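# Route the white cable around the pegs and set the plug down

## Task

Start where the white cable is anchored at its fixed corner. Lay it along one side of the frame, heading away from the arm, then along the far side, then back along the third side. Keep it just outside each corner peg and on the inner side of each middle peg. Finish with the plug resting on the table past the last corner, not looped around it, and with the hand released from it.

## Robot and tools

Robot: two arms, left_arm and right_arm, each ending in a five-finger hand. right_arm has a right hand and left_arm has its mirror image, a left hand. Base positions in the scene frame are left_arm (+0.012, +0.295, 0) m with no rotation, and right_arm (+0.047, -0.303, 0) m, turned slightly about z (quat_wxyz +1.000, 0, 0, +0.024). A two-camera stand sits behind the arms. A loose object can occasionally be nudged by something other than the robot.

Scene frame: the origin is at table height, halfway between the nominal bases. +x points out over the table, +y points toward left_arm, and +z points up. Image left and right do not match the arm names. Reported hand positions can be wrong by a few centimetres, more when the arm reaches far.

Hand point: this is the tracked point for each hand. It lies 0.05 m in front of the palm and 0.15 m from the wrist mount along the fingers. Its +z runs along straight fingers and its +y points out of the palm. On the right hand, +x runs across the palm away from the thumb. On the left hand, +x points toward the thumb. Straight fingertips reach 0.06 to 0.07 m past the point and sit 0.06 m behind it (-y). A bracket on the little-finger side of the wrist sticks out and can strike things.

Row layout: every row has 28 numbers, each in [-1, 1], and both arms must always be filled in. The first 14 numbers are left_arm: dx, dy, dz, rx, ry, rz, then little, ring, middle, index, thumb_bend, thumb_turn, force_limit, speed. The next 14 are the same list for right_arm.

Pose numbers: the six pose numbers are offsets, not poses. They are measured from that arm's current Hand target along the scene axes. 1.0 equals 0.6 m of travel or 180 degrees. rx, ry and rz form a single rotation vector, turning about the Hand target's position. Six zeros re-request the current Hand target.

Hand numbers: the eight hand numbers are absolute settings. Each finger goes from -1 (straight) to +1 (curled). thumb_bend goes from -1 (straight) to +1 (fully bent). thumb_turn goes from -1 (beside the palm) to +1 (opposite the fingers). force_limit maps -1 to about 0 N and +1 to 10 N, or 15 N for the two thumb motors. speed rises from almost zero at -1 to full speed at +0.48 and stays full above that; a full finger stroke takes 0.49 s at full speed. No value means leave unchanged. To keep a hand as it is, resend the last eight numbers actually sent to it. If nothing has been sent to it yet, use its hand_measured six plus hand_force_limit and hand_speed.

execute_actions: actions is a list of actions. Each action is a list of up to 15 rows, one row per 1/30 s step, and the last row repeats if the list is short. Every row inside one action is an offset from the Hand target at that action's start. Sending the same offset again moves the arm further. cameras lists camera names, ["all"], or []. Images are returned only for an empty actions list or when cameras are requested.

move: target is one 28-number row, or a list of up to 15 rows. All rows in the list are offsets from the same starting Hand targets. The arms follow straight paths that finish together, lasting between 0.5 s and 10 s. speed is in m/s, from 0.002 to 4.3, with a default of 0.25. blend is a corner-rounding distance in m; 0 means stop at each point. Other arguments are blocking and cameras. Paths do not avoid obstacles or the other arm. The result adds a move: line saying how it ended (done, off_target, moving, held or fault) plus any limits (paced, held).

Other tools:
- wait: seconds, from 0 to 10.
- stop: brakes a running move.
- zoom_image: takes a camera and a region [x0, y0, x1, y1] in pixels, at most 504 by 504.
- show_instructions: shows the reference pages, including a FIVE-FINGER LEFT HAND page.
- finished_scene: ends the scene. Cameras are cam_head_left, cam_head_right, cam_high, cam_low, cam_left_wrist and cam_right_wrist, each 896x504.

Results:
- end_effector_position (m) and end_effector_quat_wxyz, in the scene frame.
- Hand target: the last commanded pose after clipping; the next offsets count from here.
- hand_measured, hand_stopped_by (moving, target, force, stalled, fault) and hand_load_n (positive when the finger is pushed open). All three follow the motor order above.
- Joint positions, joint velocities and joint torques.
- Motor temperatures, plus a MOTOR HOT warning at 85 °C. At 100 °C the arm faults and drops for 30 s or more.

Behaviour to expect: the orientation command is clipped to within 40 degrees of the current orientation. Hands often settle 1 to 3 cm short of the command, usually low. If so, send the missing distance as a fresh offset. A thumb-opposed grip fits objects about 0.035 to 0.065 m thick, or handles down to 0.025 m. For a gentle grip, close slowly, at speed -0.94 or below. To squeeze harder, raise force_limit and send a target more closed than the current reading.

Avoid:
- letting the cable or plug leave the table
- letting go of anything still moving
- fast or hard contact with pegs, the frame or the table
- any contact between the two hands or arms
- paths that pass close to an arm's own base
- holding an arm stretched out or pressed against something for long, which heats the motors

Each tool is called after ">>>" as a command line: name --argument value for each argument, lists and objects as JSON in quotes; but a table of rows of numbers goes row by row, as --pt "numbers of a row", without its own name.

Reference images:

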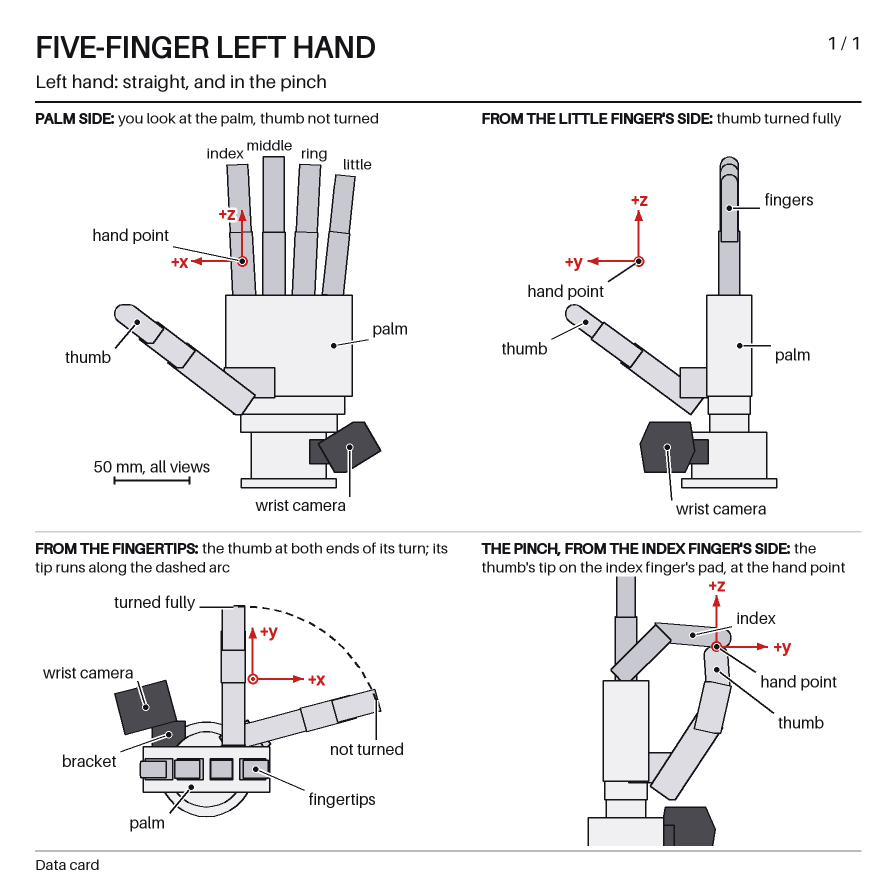

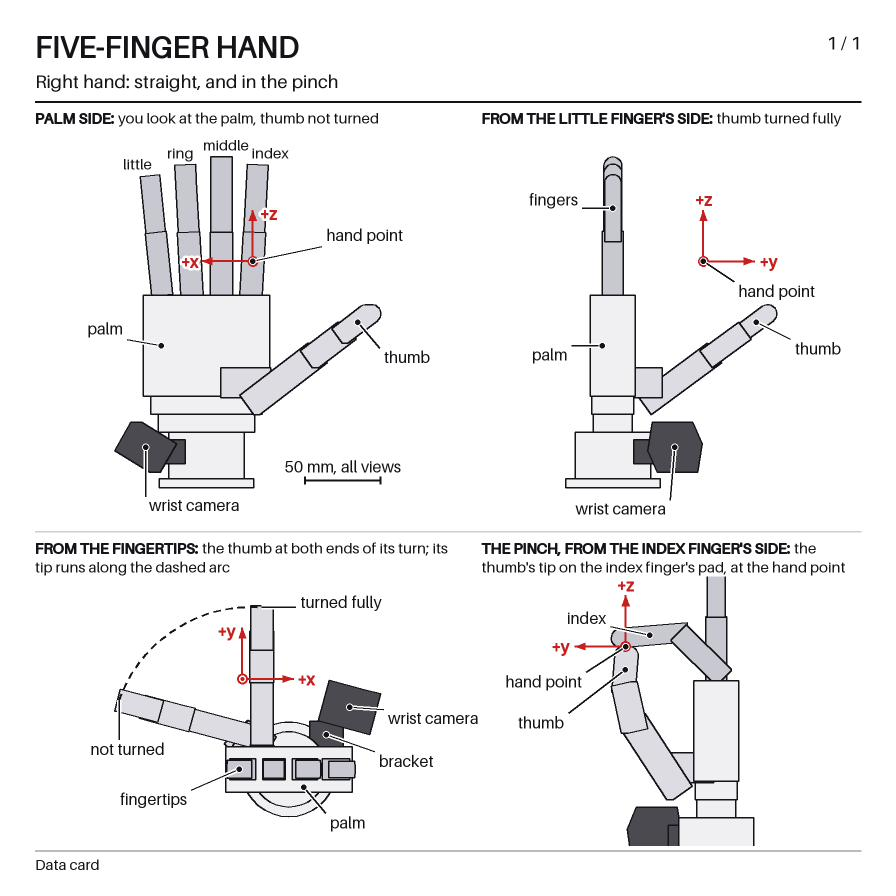

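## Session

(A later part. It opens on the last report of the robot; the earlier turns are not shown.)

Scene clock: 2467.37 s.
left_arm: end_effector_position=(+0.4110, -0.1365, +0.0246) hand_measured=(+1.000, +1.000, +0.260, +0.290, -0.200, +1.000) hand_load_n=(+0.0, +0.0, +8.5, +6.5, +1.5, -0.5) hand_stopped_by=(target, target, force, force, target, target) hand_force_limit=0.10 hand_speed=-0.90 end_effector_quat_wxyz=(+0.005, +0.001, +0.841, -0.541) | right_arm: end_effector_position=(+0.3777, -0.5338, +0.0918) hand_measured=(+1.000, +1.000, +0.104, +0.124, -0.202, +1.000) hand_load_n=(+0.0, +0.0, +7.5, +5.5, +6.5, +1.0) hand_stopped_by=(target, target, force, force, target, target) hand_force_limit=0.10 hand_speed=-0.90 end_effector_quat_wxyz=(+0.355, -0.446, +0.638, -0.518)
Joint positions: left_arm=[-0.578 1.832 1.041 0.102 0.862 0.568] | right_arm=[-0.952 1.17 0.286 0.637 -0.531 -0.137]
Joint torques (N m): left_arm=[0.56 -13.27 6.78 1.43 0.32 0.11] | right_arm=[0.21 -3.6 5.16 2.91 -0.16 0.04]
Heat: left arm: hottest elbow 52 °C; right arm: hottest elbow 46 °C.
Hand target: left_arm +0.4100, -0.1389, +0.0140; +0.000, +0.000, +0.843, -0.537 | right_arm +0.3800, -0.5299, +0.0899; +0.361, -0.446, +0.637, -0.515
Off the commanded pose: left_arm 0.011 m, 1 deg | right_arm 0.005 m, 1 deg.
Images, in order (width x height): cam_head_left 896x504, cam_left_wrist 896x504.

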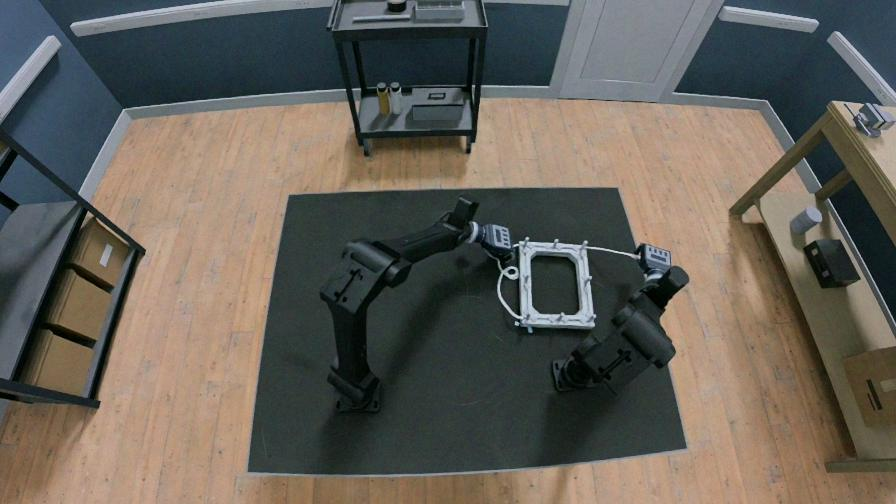

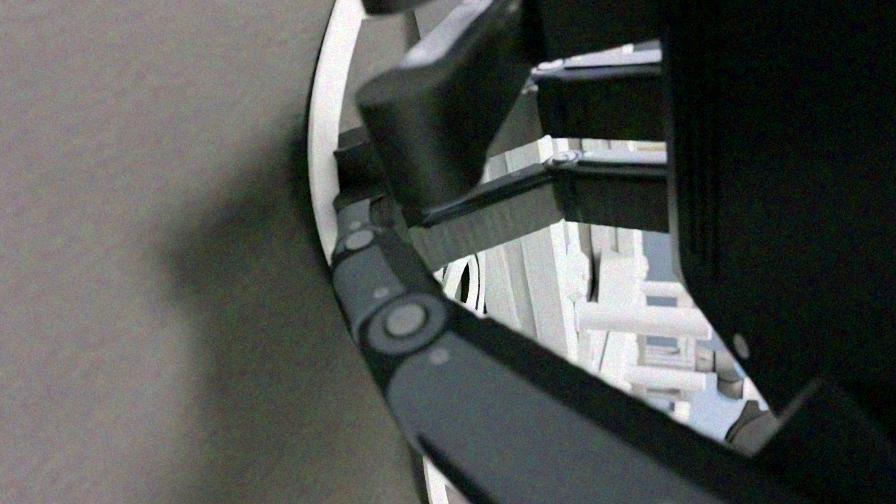

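>>> move --pt "0 0 0.2 0 0 0 1 1 -0.2 -0.2 -0.2 1 0.1 -0.5 0 0 0 0 0 0 1 1 0.5 0.5 -0.2 1 0.1 -0.9" --pt "-0.2667 0.7315 0.3933 0 0 0 1 1 -0.2 -0.2 -0.2 1 0.1 -0.5 0 0 0 0 0 0 1 1 0.5 0.5 -0.2 1 0.1 -0.9" --speed '[0.1, 0.4]' --cameras '["cam_head_left","cam_high"]'

>>> zoom_image --camera "cam_head_left" --region '[470, 200, 650, 340]'

Scene clock: 2507.53 s.
left_arm: end_effector_position=(+0.2440, +0.2970, +0.2359) hand_measured=(+1.000, +1.000, -0.200, -0.200, -0.200, +1.000) hand_load_n=(+0.0, +0.0, +0.0, +0.0, +0.0, +0.0) hand_stopped_by=(target, target, target, target, target, target) hand_force_limit=0.10 hand_speed=-0.50 end_effector_quat_wxyz=(+0.116, -0.116, +0.900, -0.405) | right_arm: end_effector_position=(+0.3777, -0.5338, +0.0918) hand_measured=(+1.000, +1.000, +0.104, +0.124, -0.202, +1.000) hand_load_n=(+0.0, +0.0, +7.5, +6.0, +6.5, +1.0) hand_stopped_by=(target, target, force, force, target, target) hand_force_limit=0.10 hand_speed=-0.90 end_effector_quat_wxyz=(+0.355, -0.446, +0.638, -0.518)
Joint positions: left_arm=[0.481 0.961 0.971 -1.671 0.865 1.839] | right_arm=[-0.952 1.17 0.286 0.637 -0.531 -0.137]
Joint torques (N m): left_arm=[0.21 -3.02 10.43 -0.38 0.59 0.22] | right_arm=[0.21 -4.25 5.42 2.97 -0.3 0.01]
Heat: left arm: hottest elbow 52 °C; right arm: hottest elbow 46 °C.
Hand target: left_arm +0.2500, +0.3000, +0.2499; +0.000, +0.000, +0.843, -0.537 | right_arm +0.3800, -0.5299, +0.0899; +0.361, -0.446, +0.637, -0.515
Off the commanded pose: left_arm 0.016 m, 25 deg | right_arm 0.005 m, 1 deg.
joint sent to its limit (left arm) — joint 4 (wrist pitch), lower limit. The joint targets are off in orientation, not in position.
move: off_target (left_arm)
Images, in order (width x height): cam_head_left 896x504, cam_high 896x504.

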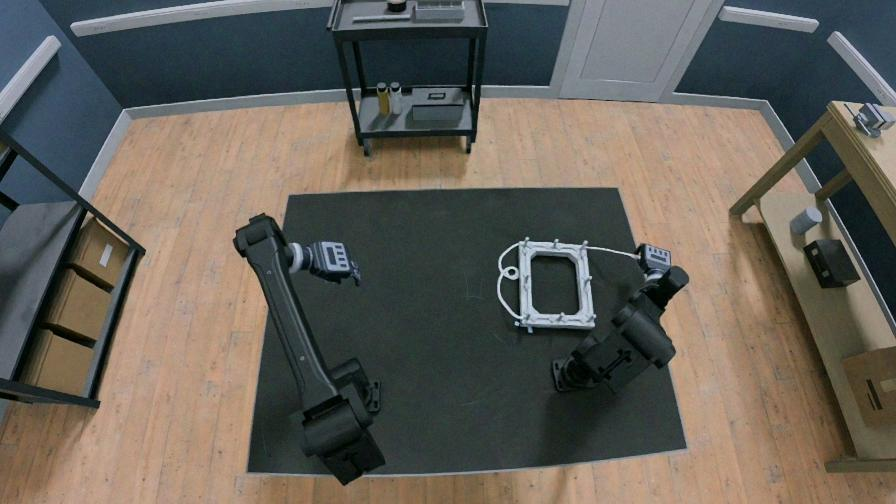

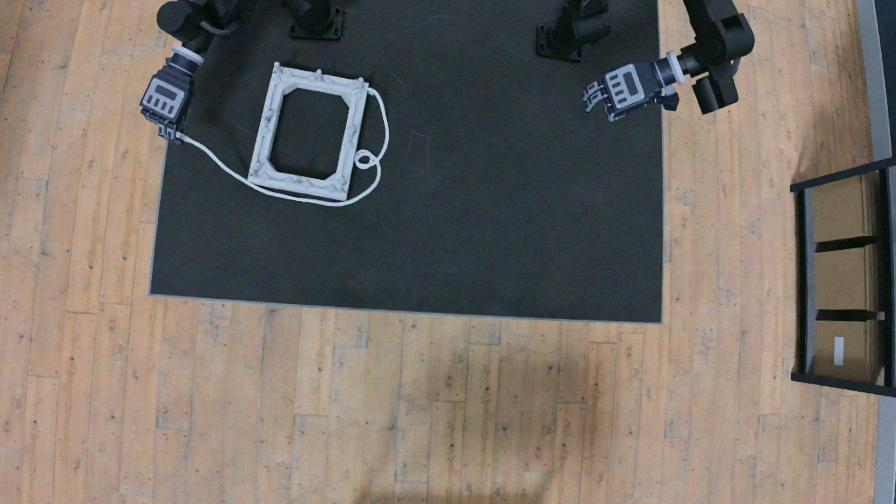

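Scaled by 2.800 from the camera's 896x504 image, which has a finer 1280x720 frame.

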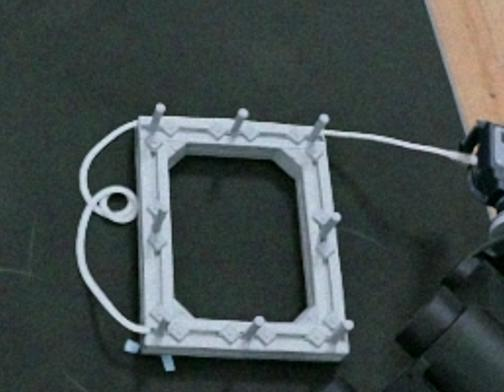

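>>> move --pt "0 0.125 0 0.18 0 0 1 1 -0.2 -0.2 -0.2 1 0.1 -0.5 0.0667 0.1332 0.4 0 0 0.0556 1 1 0.5 0.5 -0.2 1 0.1 -0.9" --pt "0 0.25 0 0.3611 0 0 1 1 -0.2 -0.2 -0.2 1 0.1 -0.5 0.1167 0.5832 0.6835 0 0 0.2222 1 1 0.5 0.5 -0.2 1 0.1 -0.9" --speed 0.15 --blend 0.05 --cameras '["cam_head_left","cam_high","cam_low"]'

Scene clock: 2525.27 s.
left_arm: end_effector_position=(+0.2433, +0.4502, +0.2438) hand_measured=(+1.000, +1.000, -0.200, -0.200, -0.200, +1.000) hand_load_n=(+0.0, +0.0, +0.0, +0.0, +0.0, +0.0) hand_stopped_by=(target, target, target, target, target, target) hand_force_limit=0.10 hand_speed=-0.50 end_effector_quat_wxyz=(-0.013, +0.001, +1.000, -0.006) | right_arm: end_effector_position=(+0.4497, -0.1837, +0.4776) hand_measured=(+1.000, +1.000, +0.104, +0.124, -0.202, +1.000) hand_load_n=(+0.0, +0.0, +8.0, +5.5, +7.0, +0.5) hand_stopped_by=(target, target, force, force, target, target) hand_force_limit=0.10 hand_speed=-0.90 end_effector_quat_wxyz=(-0.506, +0.644, -0.450, +0.357)
Joint positions: left_arm=[0.351 1.084 1.123 -1.639 0.003 1.925] | right_arm=[0.078 0.851 1.225 -0.615 -0.213 -0.056]
Joint torques (N m): left_arm=[0.26 -5.6 8.69 0.58 -0.15 -0.03] | right_arm=[1.03 -2.2 11.07 1.55 -0.02 0.04]
Motor temperatures (°C): left_arm=[29 36 56 28 28 30] | right_arm=[30 31 46 29 30 28]
Heat: left arm: hottest elbow 56 °C; right arm: hottest elbow 46 °C.
Hand target: left_arm +0.2501, +0.4500, +0.2501; +0.000, +0.000, +1.000, +0.000 | right_arm +0.4499, -0.1799, +0.5001; -0.516, +0.637, -0.446, +0.361
Off the commanded pose: left_arm 0.009 m, 2 deg | right_arm 0.023 m, 2 deg.
move: off_target (right_arm)
Images, in order (width x height): cam_head_left 896x504, cam_high 896x504, cam_low 896x504.

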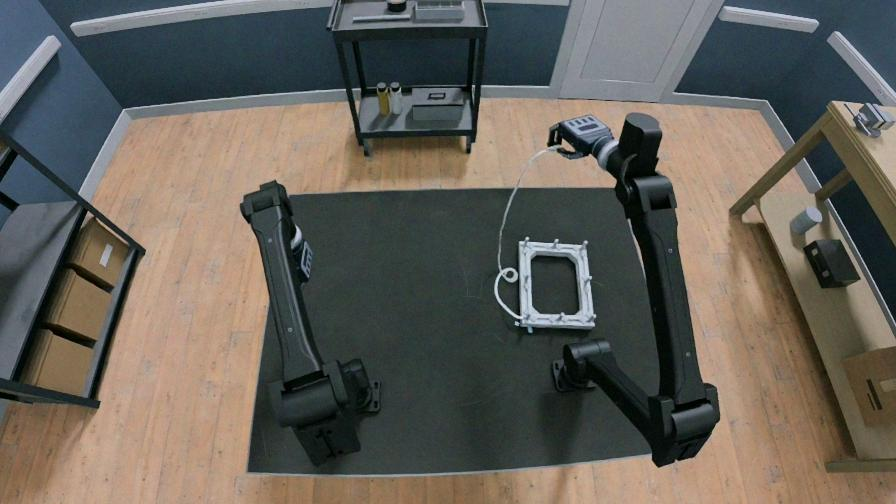

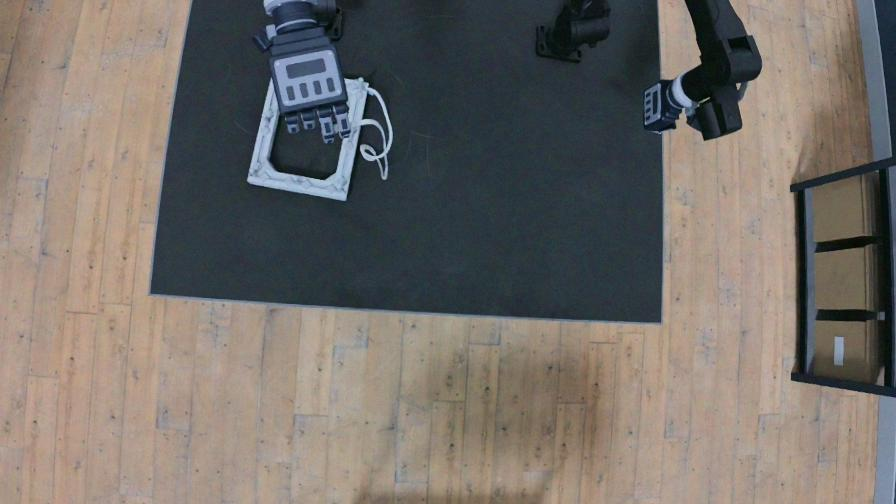

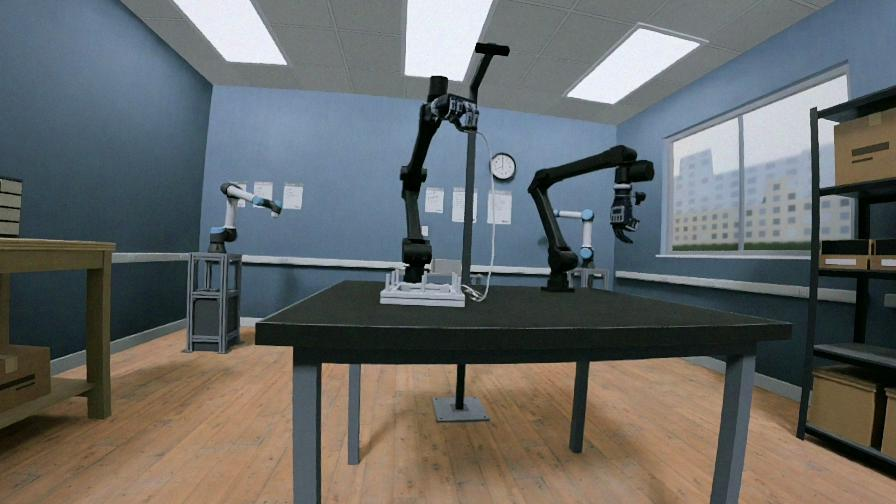

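>>> move --target '[0,0,0,0,0,0,1,1,-0.2,-0.2,-0.2,1,0.1,-0.5,-0.05,0.2165,0.2165,0,0,0.0556,1,1,0.5,0.5,-0.2,1,0.1,-0.9]' --speed 0.12 --cameras '["cam_head_left","cam_high","cam_low"]'

>>> zoom_image --camera "cam_head_left" --region '[470, 220, 610, 340]'

>>> zoom_image --camera "cam_low" --region '[400, 80, 540, 310]'

Scene clock: 2534.50 s.
left_arm: end_effector_position=(+0.2433, +0.4502, +0.2438) hand_measured=(+1.000, +1.000, -0.200, -0.200, -0.200, +1.000) hand_load_n=(+0.0, +0.0, +0.0, +0.0, +0.0, +0.0) hand_stopped_by=(target, target, target, target, target, target) hand_force_limit=0.10 hand_speed=-0.50 end_effector_quat_wxyz=(-0.013, +0.001, +1.000, -0.006) | right_arm: end_effector_position=(+0.4229, -0.0529, +0.6132) hand_measured=(+1.000, +1.000, +0.104, +0.124, -0.202, +1.000) hand_load_n=(+0.0, +0.0, +7.5, +5.5, +6.5, +1.0) hand_stopped_by=(target, target, force, force, target, target) hand_force_limit=0.10 hand_speed=-0.90 end_effector_quat_wxyz=(-0.535, +0.680, -0.390, +0.315)
Joint positions: left_arm=[0.351 1.084 1.123 -1.639 0.003 1.924] | right_arm=[0.473 1.081 1.75 -0.9 0.003 -0.011]
Joint torques (N m): left_arm=[0.21 -5.6 8.69 0.58 -0.15 -0.04] | right_arm=[0.56 -5.07 9.48 1.96 0.12 0.04]
Motor temperatures (°C): left_arm=[29 35 57 28 28 30] | right_arm=[30 31 47 29 30 28]
Heat: left arm: hottest elbow 57 °C; right arm: hottest elbow 47 °C.
Hand target: left_arm +0.2501, +0.4500, +0.2501; +0.000, +0.000, +1.000, +0.000 | right_arm +0.4200, -0.0501, +0.6299; -0.545, +0.673, -0.389, +0.314
Off the commanded pose: left_arm 0.009 m, 2 deg | right_arm 0.017 m, 1 deg.
move: off_target (right_arm)
Images, in order (width x height): cam_head_left 896x504, cam_high 896x504, cam_low 896x504.

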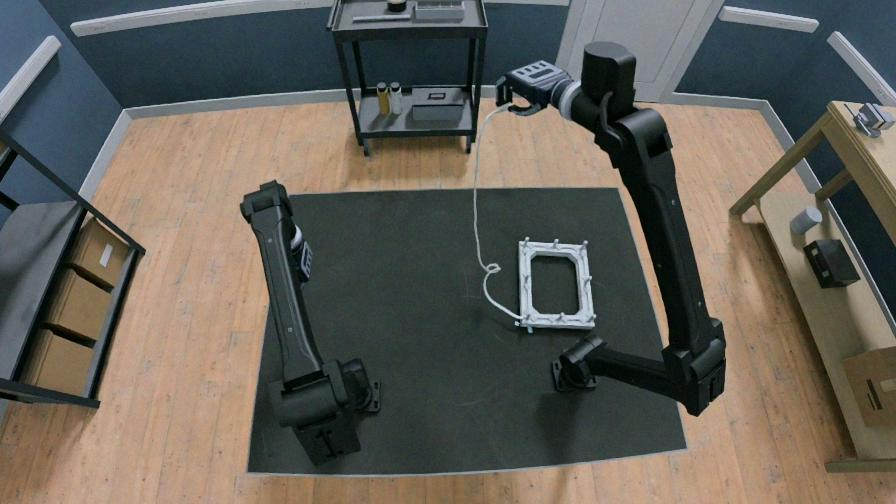

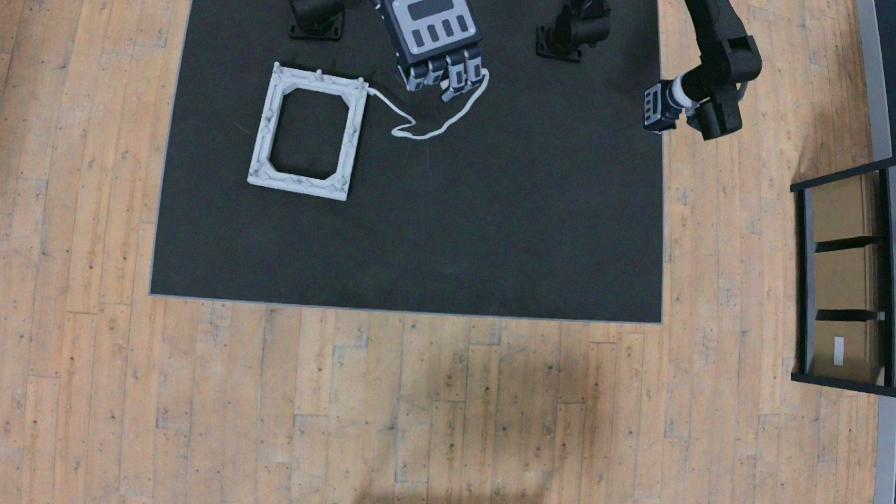

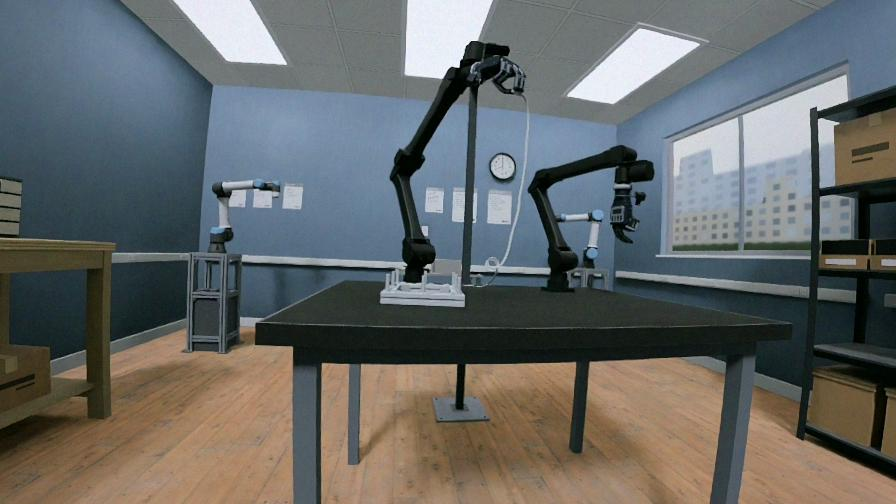

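Scaled by 3.600 from the camera's 896x504 image, which has a finer 1280x720 frame.

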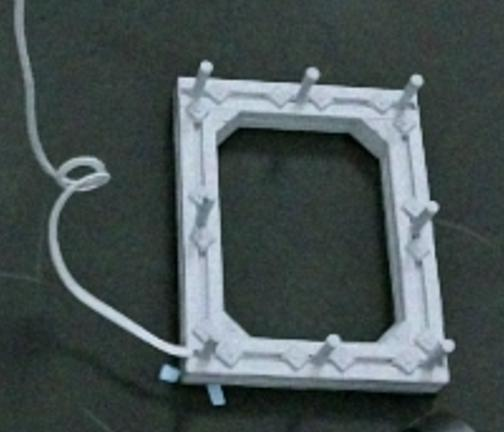

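Scaled by 2.191 from the camera's 896x504 image, which has a finer 1280x720 frame.

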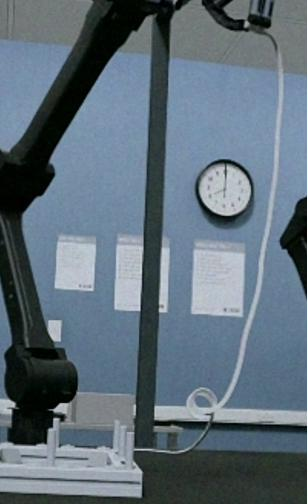

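>>> zoom_image --camera "cam_head_left" --region '[480, 255, 510, 285]'

>>> zoom_image --camera "cam_low" --region '[470, 245, 510, 295]'

>>> zoom_image --camera "cam_high" --region '[360, 60, 500, 160]'

Scaled by 16.800 from the camera's 896x504 image, which has a finer 1280x720 frame.

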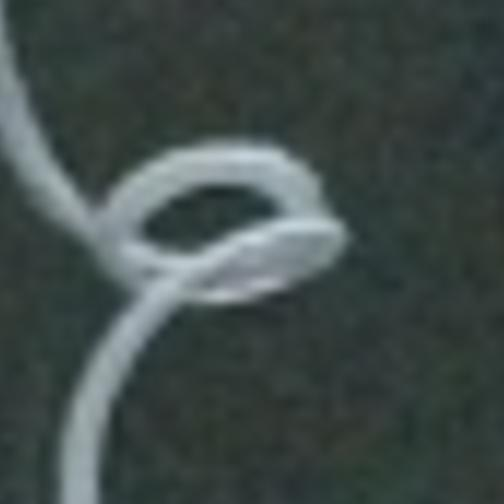

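Scaled by 10.080 from the camera's 896x504 image, which has a finer 1280x720 frame.

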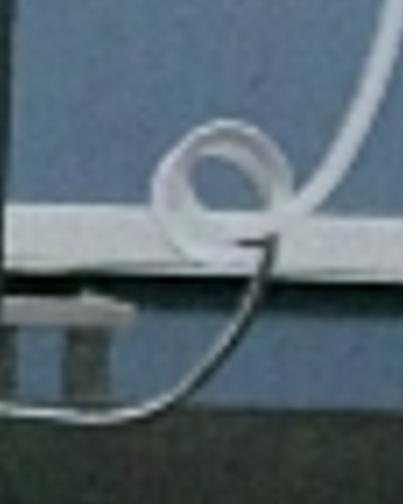

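Scaled by 3.600 from the camera's 896x504 image, which has a finer 1280x720 frame.

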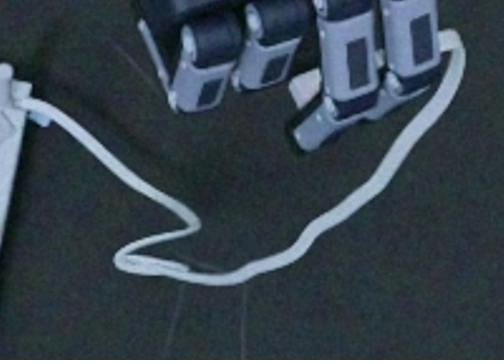

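>>> move --pt "0 0 0 0 0 0 1 1 -0.2 -0.2 -0.2 1 0.1 -0.5 -0.1333 0.25 -0.55 0 0 0.2778 1 1 0.5 0.5 -0.2 1 0.1 -0.9" --pt "0 0 0 0 0 0 1 1 -0.2 -0.2 -0.2 1 0.1 -0.5 -0.1667 0.25 -0.85 0 0 0.3889 1 1 0.5 0.5 -0.2 1 0.1 -0.9" --speed 0.15 --blend 0.03 --cameras '["cam_head_left","cam_high","cam_low"]'

>>> zoom_image --camera "cam_head_left" --region '[400, 200, 610, 340]'

Scene clock: 2752.93 s.
left_arm: end_effector_position=(+0.2433, +0.4502, +0.2438) hand_measured=(+1.000, +1.000, -0.200, -0.200, -0.200, +1.000) hand_load_n=(+0.0, +0.0, +0.0, +0.0, +0.0, +0.0) hand_stopped_by=(target, target, target, target, target, target) hand_force_limit=0.10 hand_speed=-0.50 end_effector_quat_wxyz=(-0.013, +0.001, +1.000, -0.006) | right_arm: end_effector_position=(+0.3139, +0.1009, +0.1222) hand_measured=(+1.000, +1.000, +0.104, +0.124, -0.202, +1.000) hand_load_n=(+0.0, +0.0, +7.5, +5.5, +7.0, +1.0) hand_stopped_by=(target, target, force, force, target, target) hand_force_limit=0.10 hand_speed=-0.90 end_effector_quat_wxyz=(-0.624, +0.776, +0.064, -0.064)
Joint positions: left_arm=[0.351 1.084 1.123 -1.639 0.003 1.924] | right_arm=[0.571 1.488 0.748 0.264 -1.088 -0.409]
Joint torques (N m): left_arm=[0.26 -5.6 8.69 0.57 -0.14 -0.04] | right_arm=[0.56 -9.93 6.05 2.13 -0.47 -0.21]
Motor temperatures (°C): left_arm=[29 34 61 28 28 30] | right_arm=[30 31 53 29 30 28]
Heat: left arm: hottest elbow 61 °C; right arm: hottest elbow 53 °C.
Hand target: left_arm +0.2501, +0.4500, +0.2501; +0.000, +0.000, +1.000, +0.000 | right_arm +0.3200, +0.1000, +0.1199; -0.627, +0.774, +0.067, -0.055
Off the commanded pose: left_arm 0.009 m, 2 deg | right_arm 0.007 m, 1 deg.
move: done
Images, in order (width x height): cam_head_left 896x504, cam_high 896x504, cam_low 896x504.

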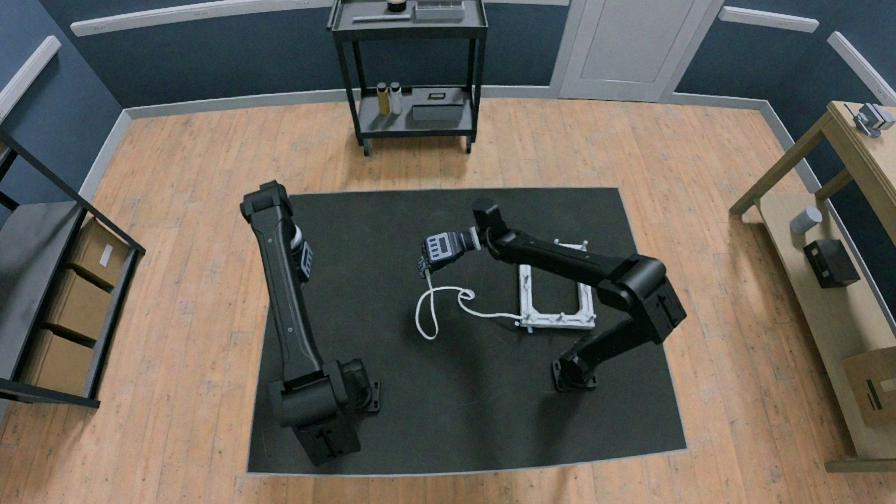

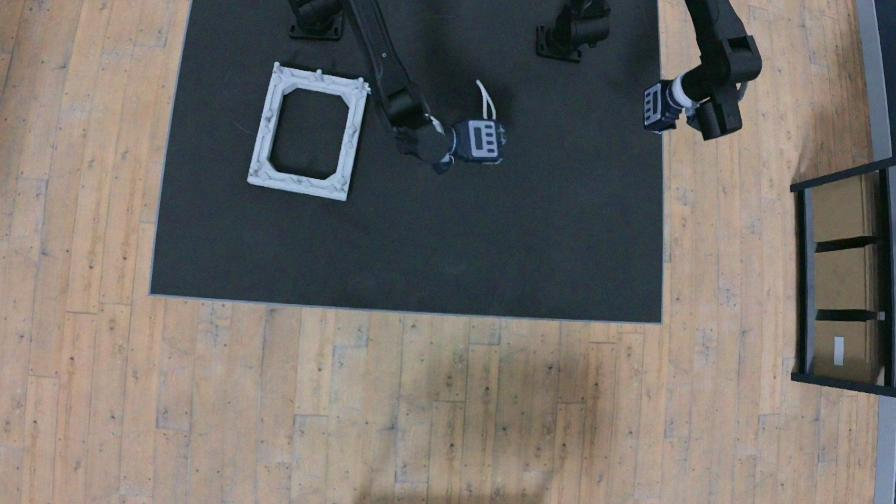

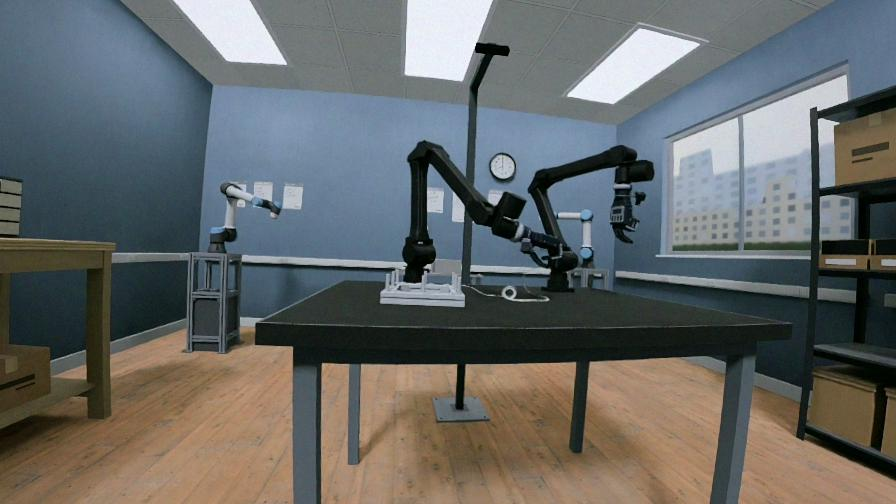

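Scaled by 2.400 from the camera's 896x504 image, which has a finer 1280x720 frame.

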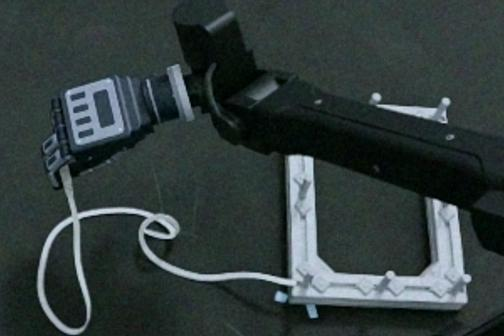

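>>> move --pt "0 0 0 0 0 0 1 1 -0.2 -0.2 -0.2 1 0.1 -0.5 0.1 0.1 0.5 0 0 0 1 1 0.5 0.5 -0.2 1 0.1 -0.9" --pt "0 0 0 0 0 0 1 1 -0.2 -0.2 -0.2 1 0.1 -0.5 0.2333 -0.0333 0.3 0 0 -0.0278 1 1 0.5 0.5 -0.2 1 0.1 -0.9" --pt "0 0 0 0 0 0 1 1 -0.2 -0.2 -0.2 1 0.1 -0.5 0.2333 -0.2 0.0 0 0 -0.0556 1 1 0.5 0.5 -0.2 1 0.1 -0.9" --speed 0.18 --blend 0.03 --cameras '["cam_head_left","cam_high"]'

>>> zoom_image --camera "cam_head_left" --region '[400, 200, 610, 340]'

Scene clock: 2821.87 s.
left_arm: end_effector_position=(+0.2433, +0.4502, +0.2438) hand_measured=(+1.000, +1.000, -0.200, -0.200, -0.200, +1.000) hand_load_n=(+0.0, +0.0, +0.0, +0.0, +0.0, +0.0) hand_stopped_by=(target, target, target, target, target, target) hand_force_limit=0.10 hand_speed=-0.50 end_effector_quat_wxyz=(-0.013, +0.001, +1.000, -0.006) | right_arm: end_effector_position=(+0.4567, -0.0184, +0.1249) hand_measured=(+1.000, +1.000, +0.104, +0.124, -0.202, +1.000) hand_load_n=(+0.0, +0.0, +7.5, +5.5, +6.5, +1.0) hand_stopped_by=(target, target, force, force, target, target) hand_force_limit=0.10 hand_speed=-0.90 end_effector_quat_wxyz=(-0.628, +0.778, -0.004, -0.005)
Joint positions: left_arm=[0.351 1.084 1.123 -1.639 0.003 1.924] | right_arm=[0.19 1.593 0.936 -0.089 -1.256 -0.707]
Joint torques (N m): left_arm=[0.21 -5.54 8.7 0.58 -0.15 -0.04] | right_arm=[-1.14 -11.05 5.98 2.04 -0.73 -0.24]
Motor temperatures (°C): left_arm=[29 34 61 28 28 30] | right_arm=[30 32 49 29 30 28]
Heat: left arm: hottest elbow 61 °C; right arm: hottest elbow 49 °C.
Hand target: left_arm +0.2501, +0.4500, +0.2501; +0.000, +0.000, +1.000, +0.000 | right_arm +0.4601, -0.0200, +0.1200; -0.629, +0.777, +0.000, +0.000
Off the commanded pose: left_arm 0.009 m, 2 deg | right_arm 0.006 m, 1 deg.
move: done
Images, in order (width x height): cam_head_left 896x504, cam_high 896x504.

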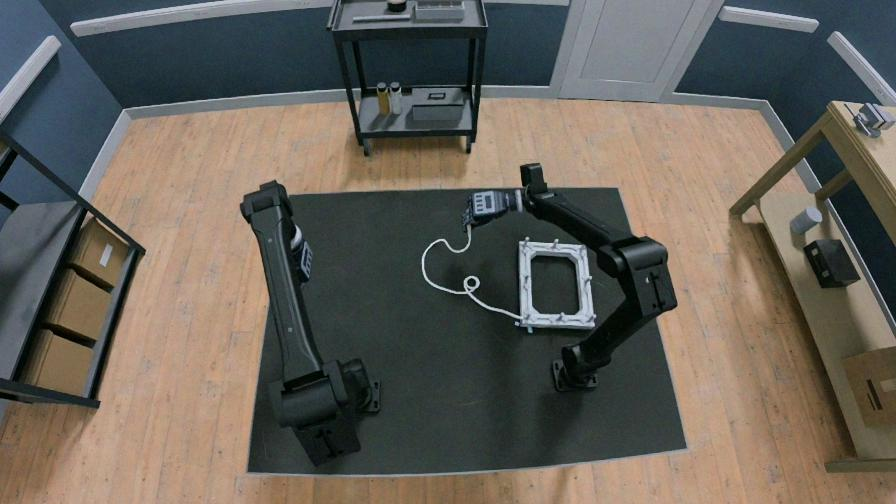

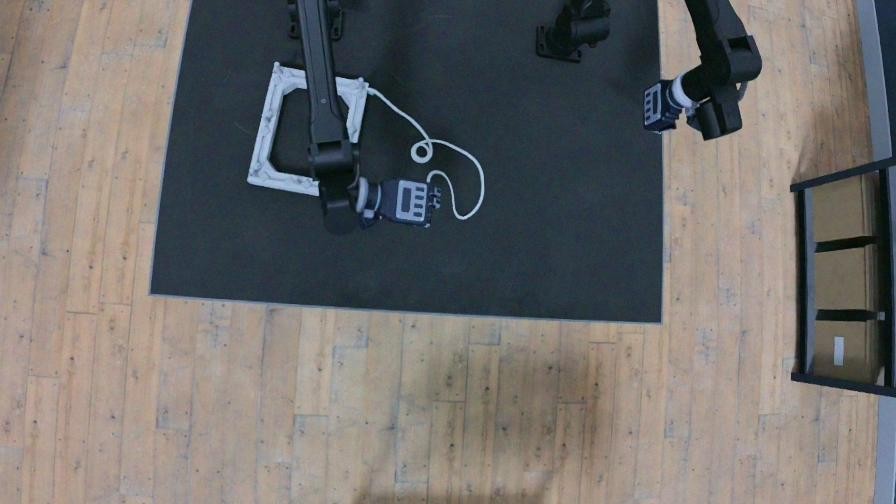

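Scaled by 2.400 from the camera's 896x504 image, which has a finer 1280x720 frame.

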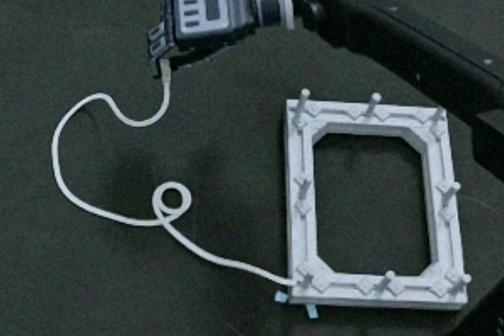

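>>> move --pt "0 0 0 0 0 0 1 1 -0.2 -0.2 -0.2 1 0.1 -0.5 -0.2167 -0.1167 -0.0083 0 0 0 1 1 0.5 0.5 -0.2 1 0.1 -0.9" --pt "0 0 0 0 0 0 1 1 -0.2 -0.2 -0.2 1 0.1 -0.5 -0.2917 -0.2667 -0.0167 0 0 0.0278 1 1 0.5 0.5 -0.2 1 0.1 -0.9" --pt "0 0 0 0 0 0 1 1 -0.2 -0.2 -0.2 1 0.1 -0.5 -0.2917 -0.4250 -0.0167 0 0 0.0278 1 1 0.5 0.5 -0.2 1 0.1 -0.9" --speed 0.12 --blend 0.02 --cameras '["cam_head_left","cam_high","cam_low"]'

>>> zoom_image --camera "cam_head_left" --region '[400, 200, 610, 340]'

>>> zoom_image --camera "cam_high" --region '[230, 50, 510, 240]'

Scene clock: 2838.13 s.
left_arm: end_effector_position=(+0.2433, +0.4502, +0.2438) hand_measured=(+1.000, +1.000, -0.200, -0.200, -0.200, +1.000) hand_load_n=(+0.0, +0.0, +0.0, +0.0, +0.0, +0.0) hand_stopped_by=(target, target, target, target, target, target) hand_force_limit=0.10 hand_speed=-0.50 end_effector_quat_wxyz=(-0.013, +0.001, +1.000, -0.006) | right_arm: end_effector_position=(+0.2756, -0.2682, +0.1050) hand_measured=(+1.000, +1.000, +0.104, +0.124, -0.202, +1.000) hand_load_n=(+0.0, +0.5, +7.5, +6.0, +6.5, +1.0) hand_stopped_by=(target, target, force, force, target, target) hand_force_limit=0.10 hand_speed=-0.90 end_effector_quat_wxyz=(-0.513, +0.854, -0.090, -0.022)
Joint positions: left_arm=[0.351 1.084 1.123 -1.639 0.003 1.924] | right_arm=[-0.456 1.34 0.767 -1.562 -0.976 -2.074]
Joint torques (N m): left_arm=[0.26 -5.54 8.69 0.58 -0.15 -0.04] | right_arm=[-0.79 -5.36 7.3 -1.24 -0.58 -0.21]
Motor temperatures (°C): left_arm=[29 34 61 28 28 30] | right_arm=[30 33 49 29 30 28]
Heat: left arm: hottest elbow 61 °C; right arm: hottest elbow 49 °C.
Hand target: left_arm +0.2501, +0.4500, +0.2501; +0.000, +0.000, +1.000, +0.000 | right_arm +0.2850, -0.2750, +0.1100; -0.629, +0.777, +0.034, -0.028
Off the commanded pose: left_arm 0.009 m, 2 deg | right_arm 0.013 m, 21 deg.
joint sent to its limit (right arm) — joint 6 (wrist roll), lower limit. The joint targets are off in orientation, not in position.
move: off_target (right_arm)
Images, in order (width x height): cam_head_left 896x504, cam_high 896x504, cam_low 896x504.

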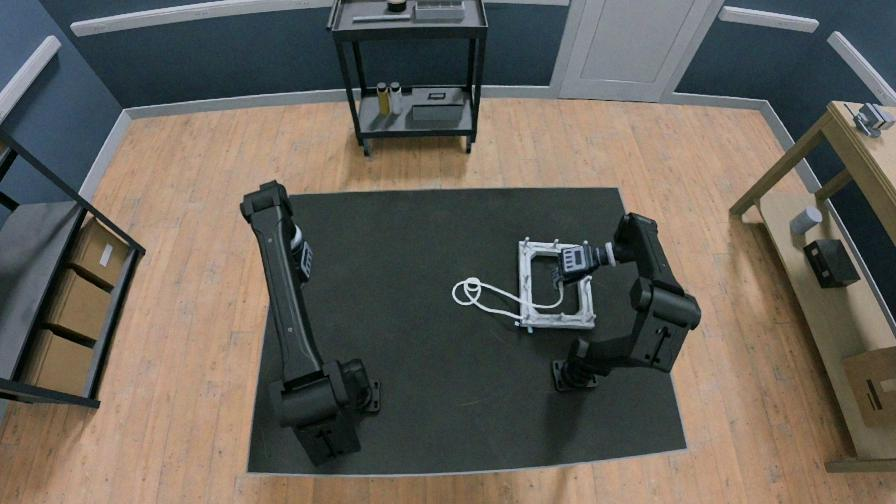

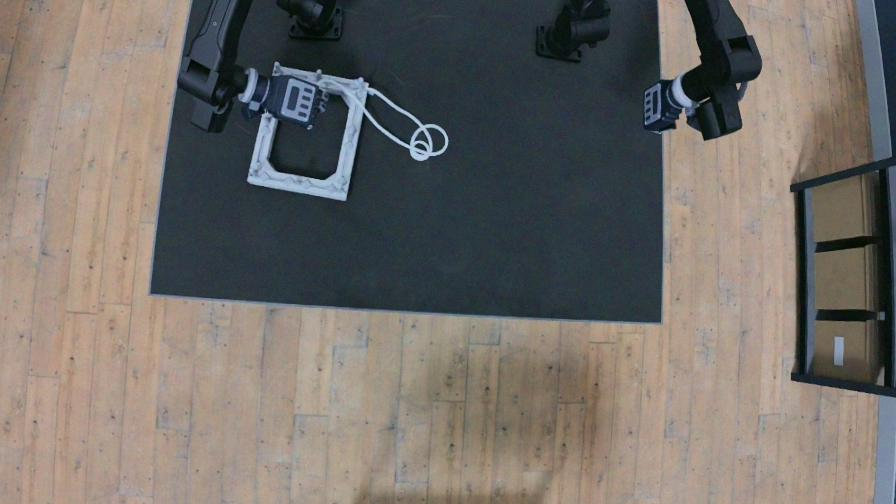

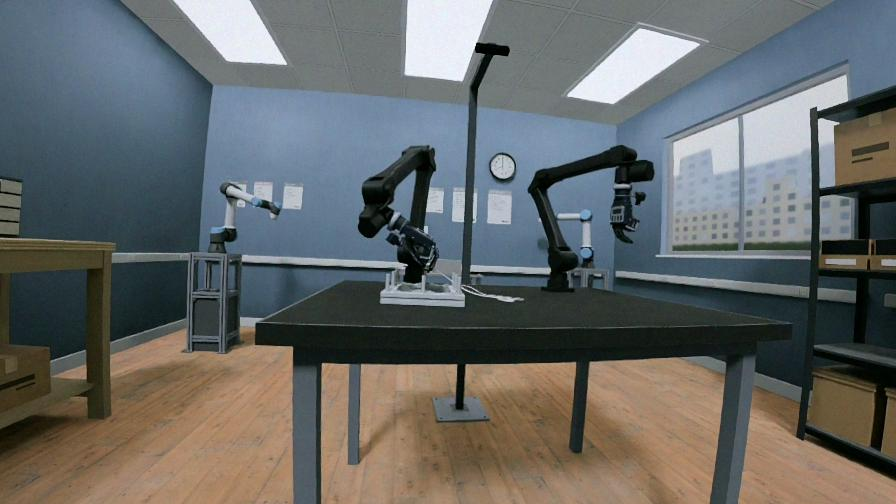

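Scaled by 2.400 from the camera's 896x504 image, which has a finer 1280x720 frame.

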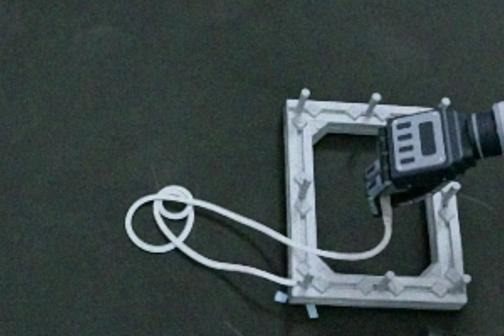

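Scaled by 1.800 from the camera's 896x504 image, which has a finer 1280x720 frame.

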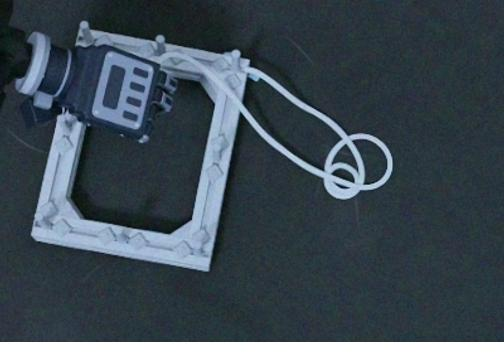

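>>> move --pt "0 0 0 0 0 0 1 1 -0.2 -0.2 -0.2 1 0.1 -0.5 0.0917 -0.0417 0 0 0 -0.1389 1 1 0.5 0.5 -0.2 1 0.1 -0.9" --pt "0 0 0 0 0 0 1 1 -0.2 -0.2 -0.2 1 0.1 -0.5 0.2417 -0.025 0 0 0 -0.2389 1 1 0.5 0.5 -0.2 1 0.1 -0.9" --speed 0.1 --blend 0.02 --cameras '["cam_head_left","cam_high","cam_low"]'

>>> zoom_image --camera "cam_head_left" --region '[400, 200, 610, 340]'

>>> zoom_image --camera "cam_low" --region '[360, 230, 500, 320]'

Scene clock: 2857.57 s.
left_arm: end_effector_position=(+0.2433, +0.4502, +0.2438) hand_measured=(+1.000, +1.000, -0.200, -0.200, -0.200, +1.000) hand_load_n=(+0.0, +0.0, +0.0, +0.0, +0.0, +0.0) hand_stopped_by=(target, target, target, target, target, target) hand_force_limit=0.10 hand_speed=-0.50 end_effector_quat_wxyz=(-0.013, +0.001, +1.000, -0.006) | right_arm: end_effector_position=(+0.4299, -0.2923, +0.1086) hand_measured=(+1.000, +1.000, +0.104, +0.124, -0.202, +1.000) hand_load_n=(+0.0, +0.5, +7.5, +5.5, +6.5, +1.0) hand_stopped_by=(target, target, force, force, target, target) hand_force_limit=0.10 hand_speed=-0.90 end_effector_quat_wxyz=(-0.595, +0.735, -0.255, +0.203)
Joint positions: left_arm=[0.351 1.084 1.123 -1.639 0.003 1.924] | right_arm=[-0.508 1.326 0.605 -0.096 -1.279 -0.79]
Joint torques (N m): left_arm=[0.21 -5.54 8.7 0.58 -0.15 -0.04] | right_arm=[0.56 -9.05 5.5 2.1 -0.59 0.07]
Motor temperatures (°C): left_arm=[29 34 61 28 28 30] | right_arm=[30 32 50 29 30 28]
Heat: left arm: hottest elbow 61 °C; right arm: hottest elbow 50 °C.
Hand target: left_arm +0.2501, +0.4500, +0.2501; +0.000, +0.000, +1.000, +0.000 | right_arm +0.4300, -0.2899, +0.1100; -0.595, +0.735, -0.253, +0.205
Off the commanded pose: left_arm 0.009 m, 2 deg | right_arm 0.003 m, 0 deg.
move: done
Images, in order (width x height): cam_head_left 896x504, cam_high 896x504, cam_low 896x504.

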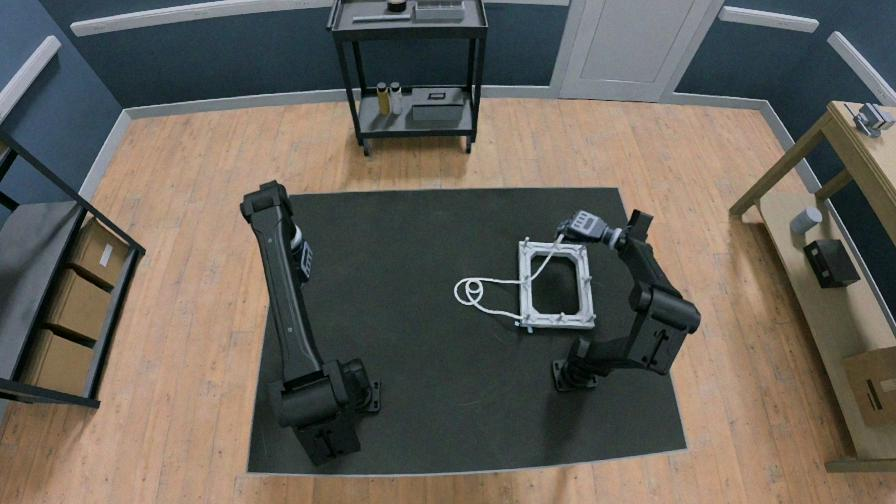

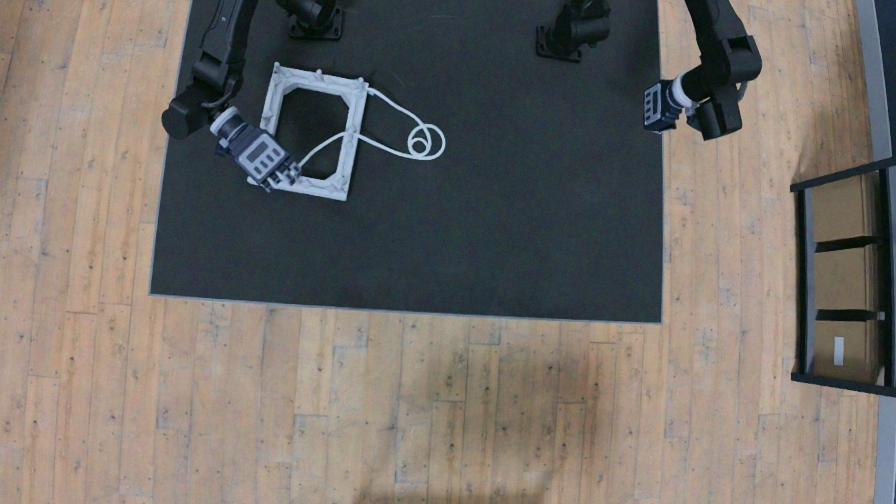

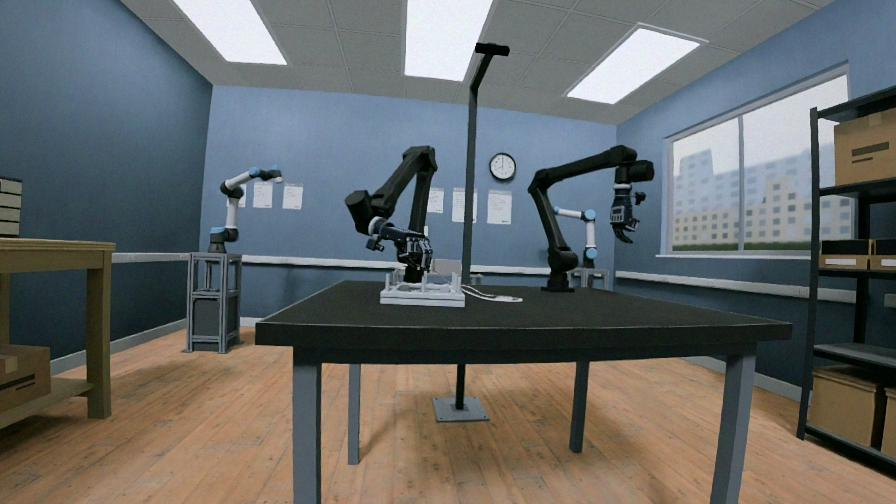

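Scaled by 2.400 from the camera's 896x504 image, which has a finer 1280x720 frame.

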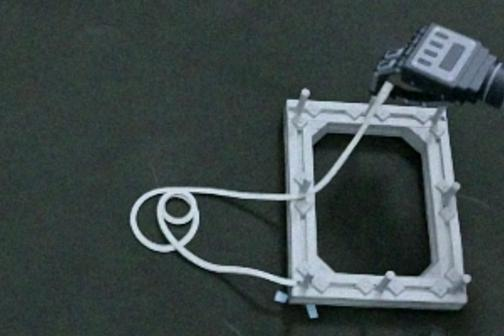

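Scaled by 3.600 from the camera's 896x504 image, which has a finer 1280x720 frame.

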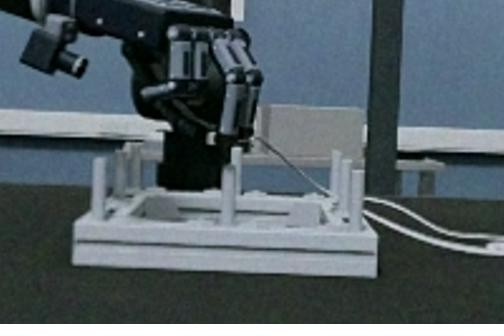

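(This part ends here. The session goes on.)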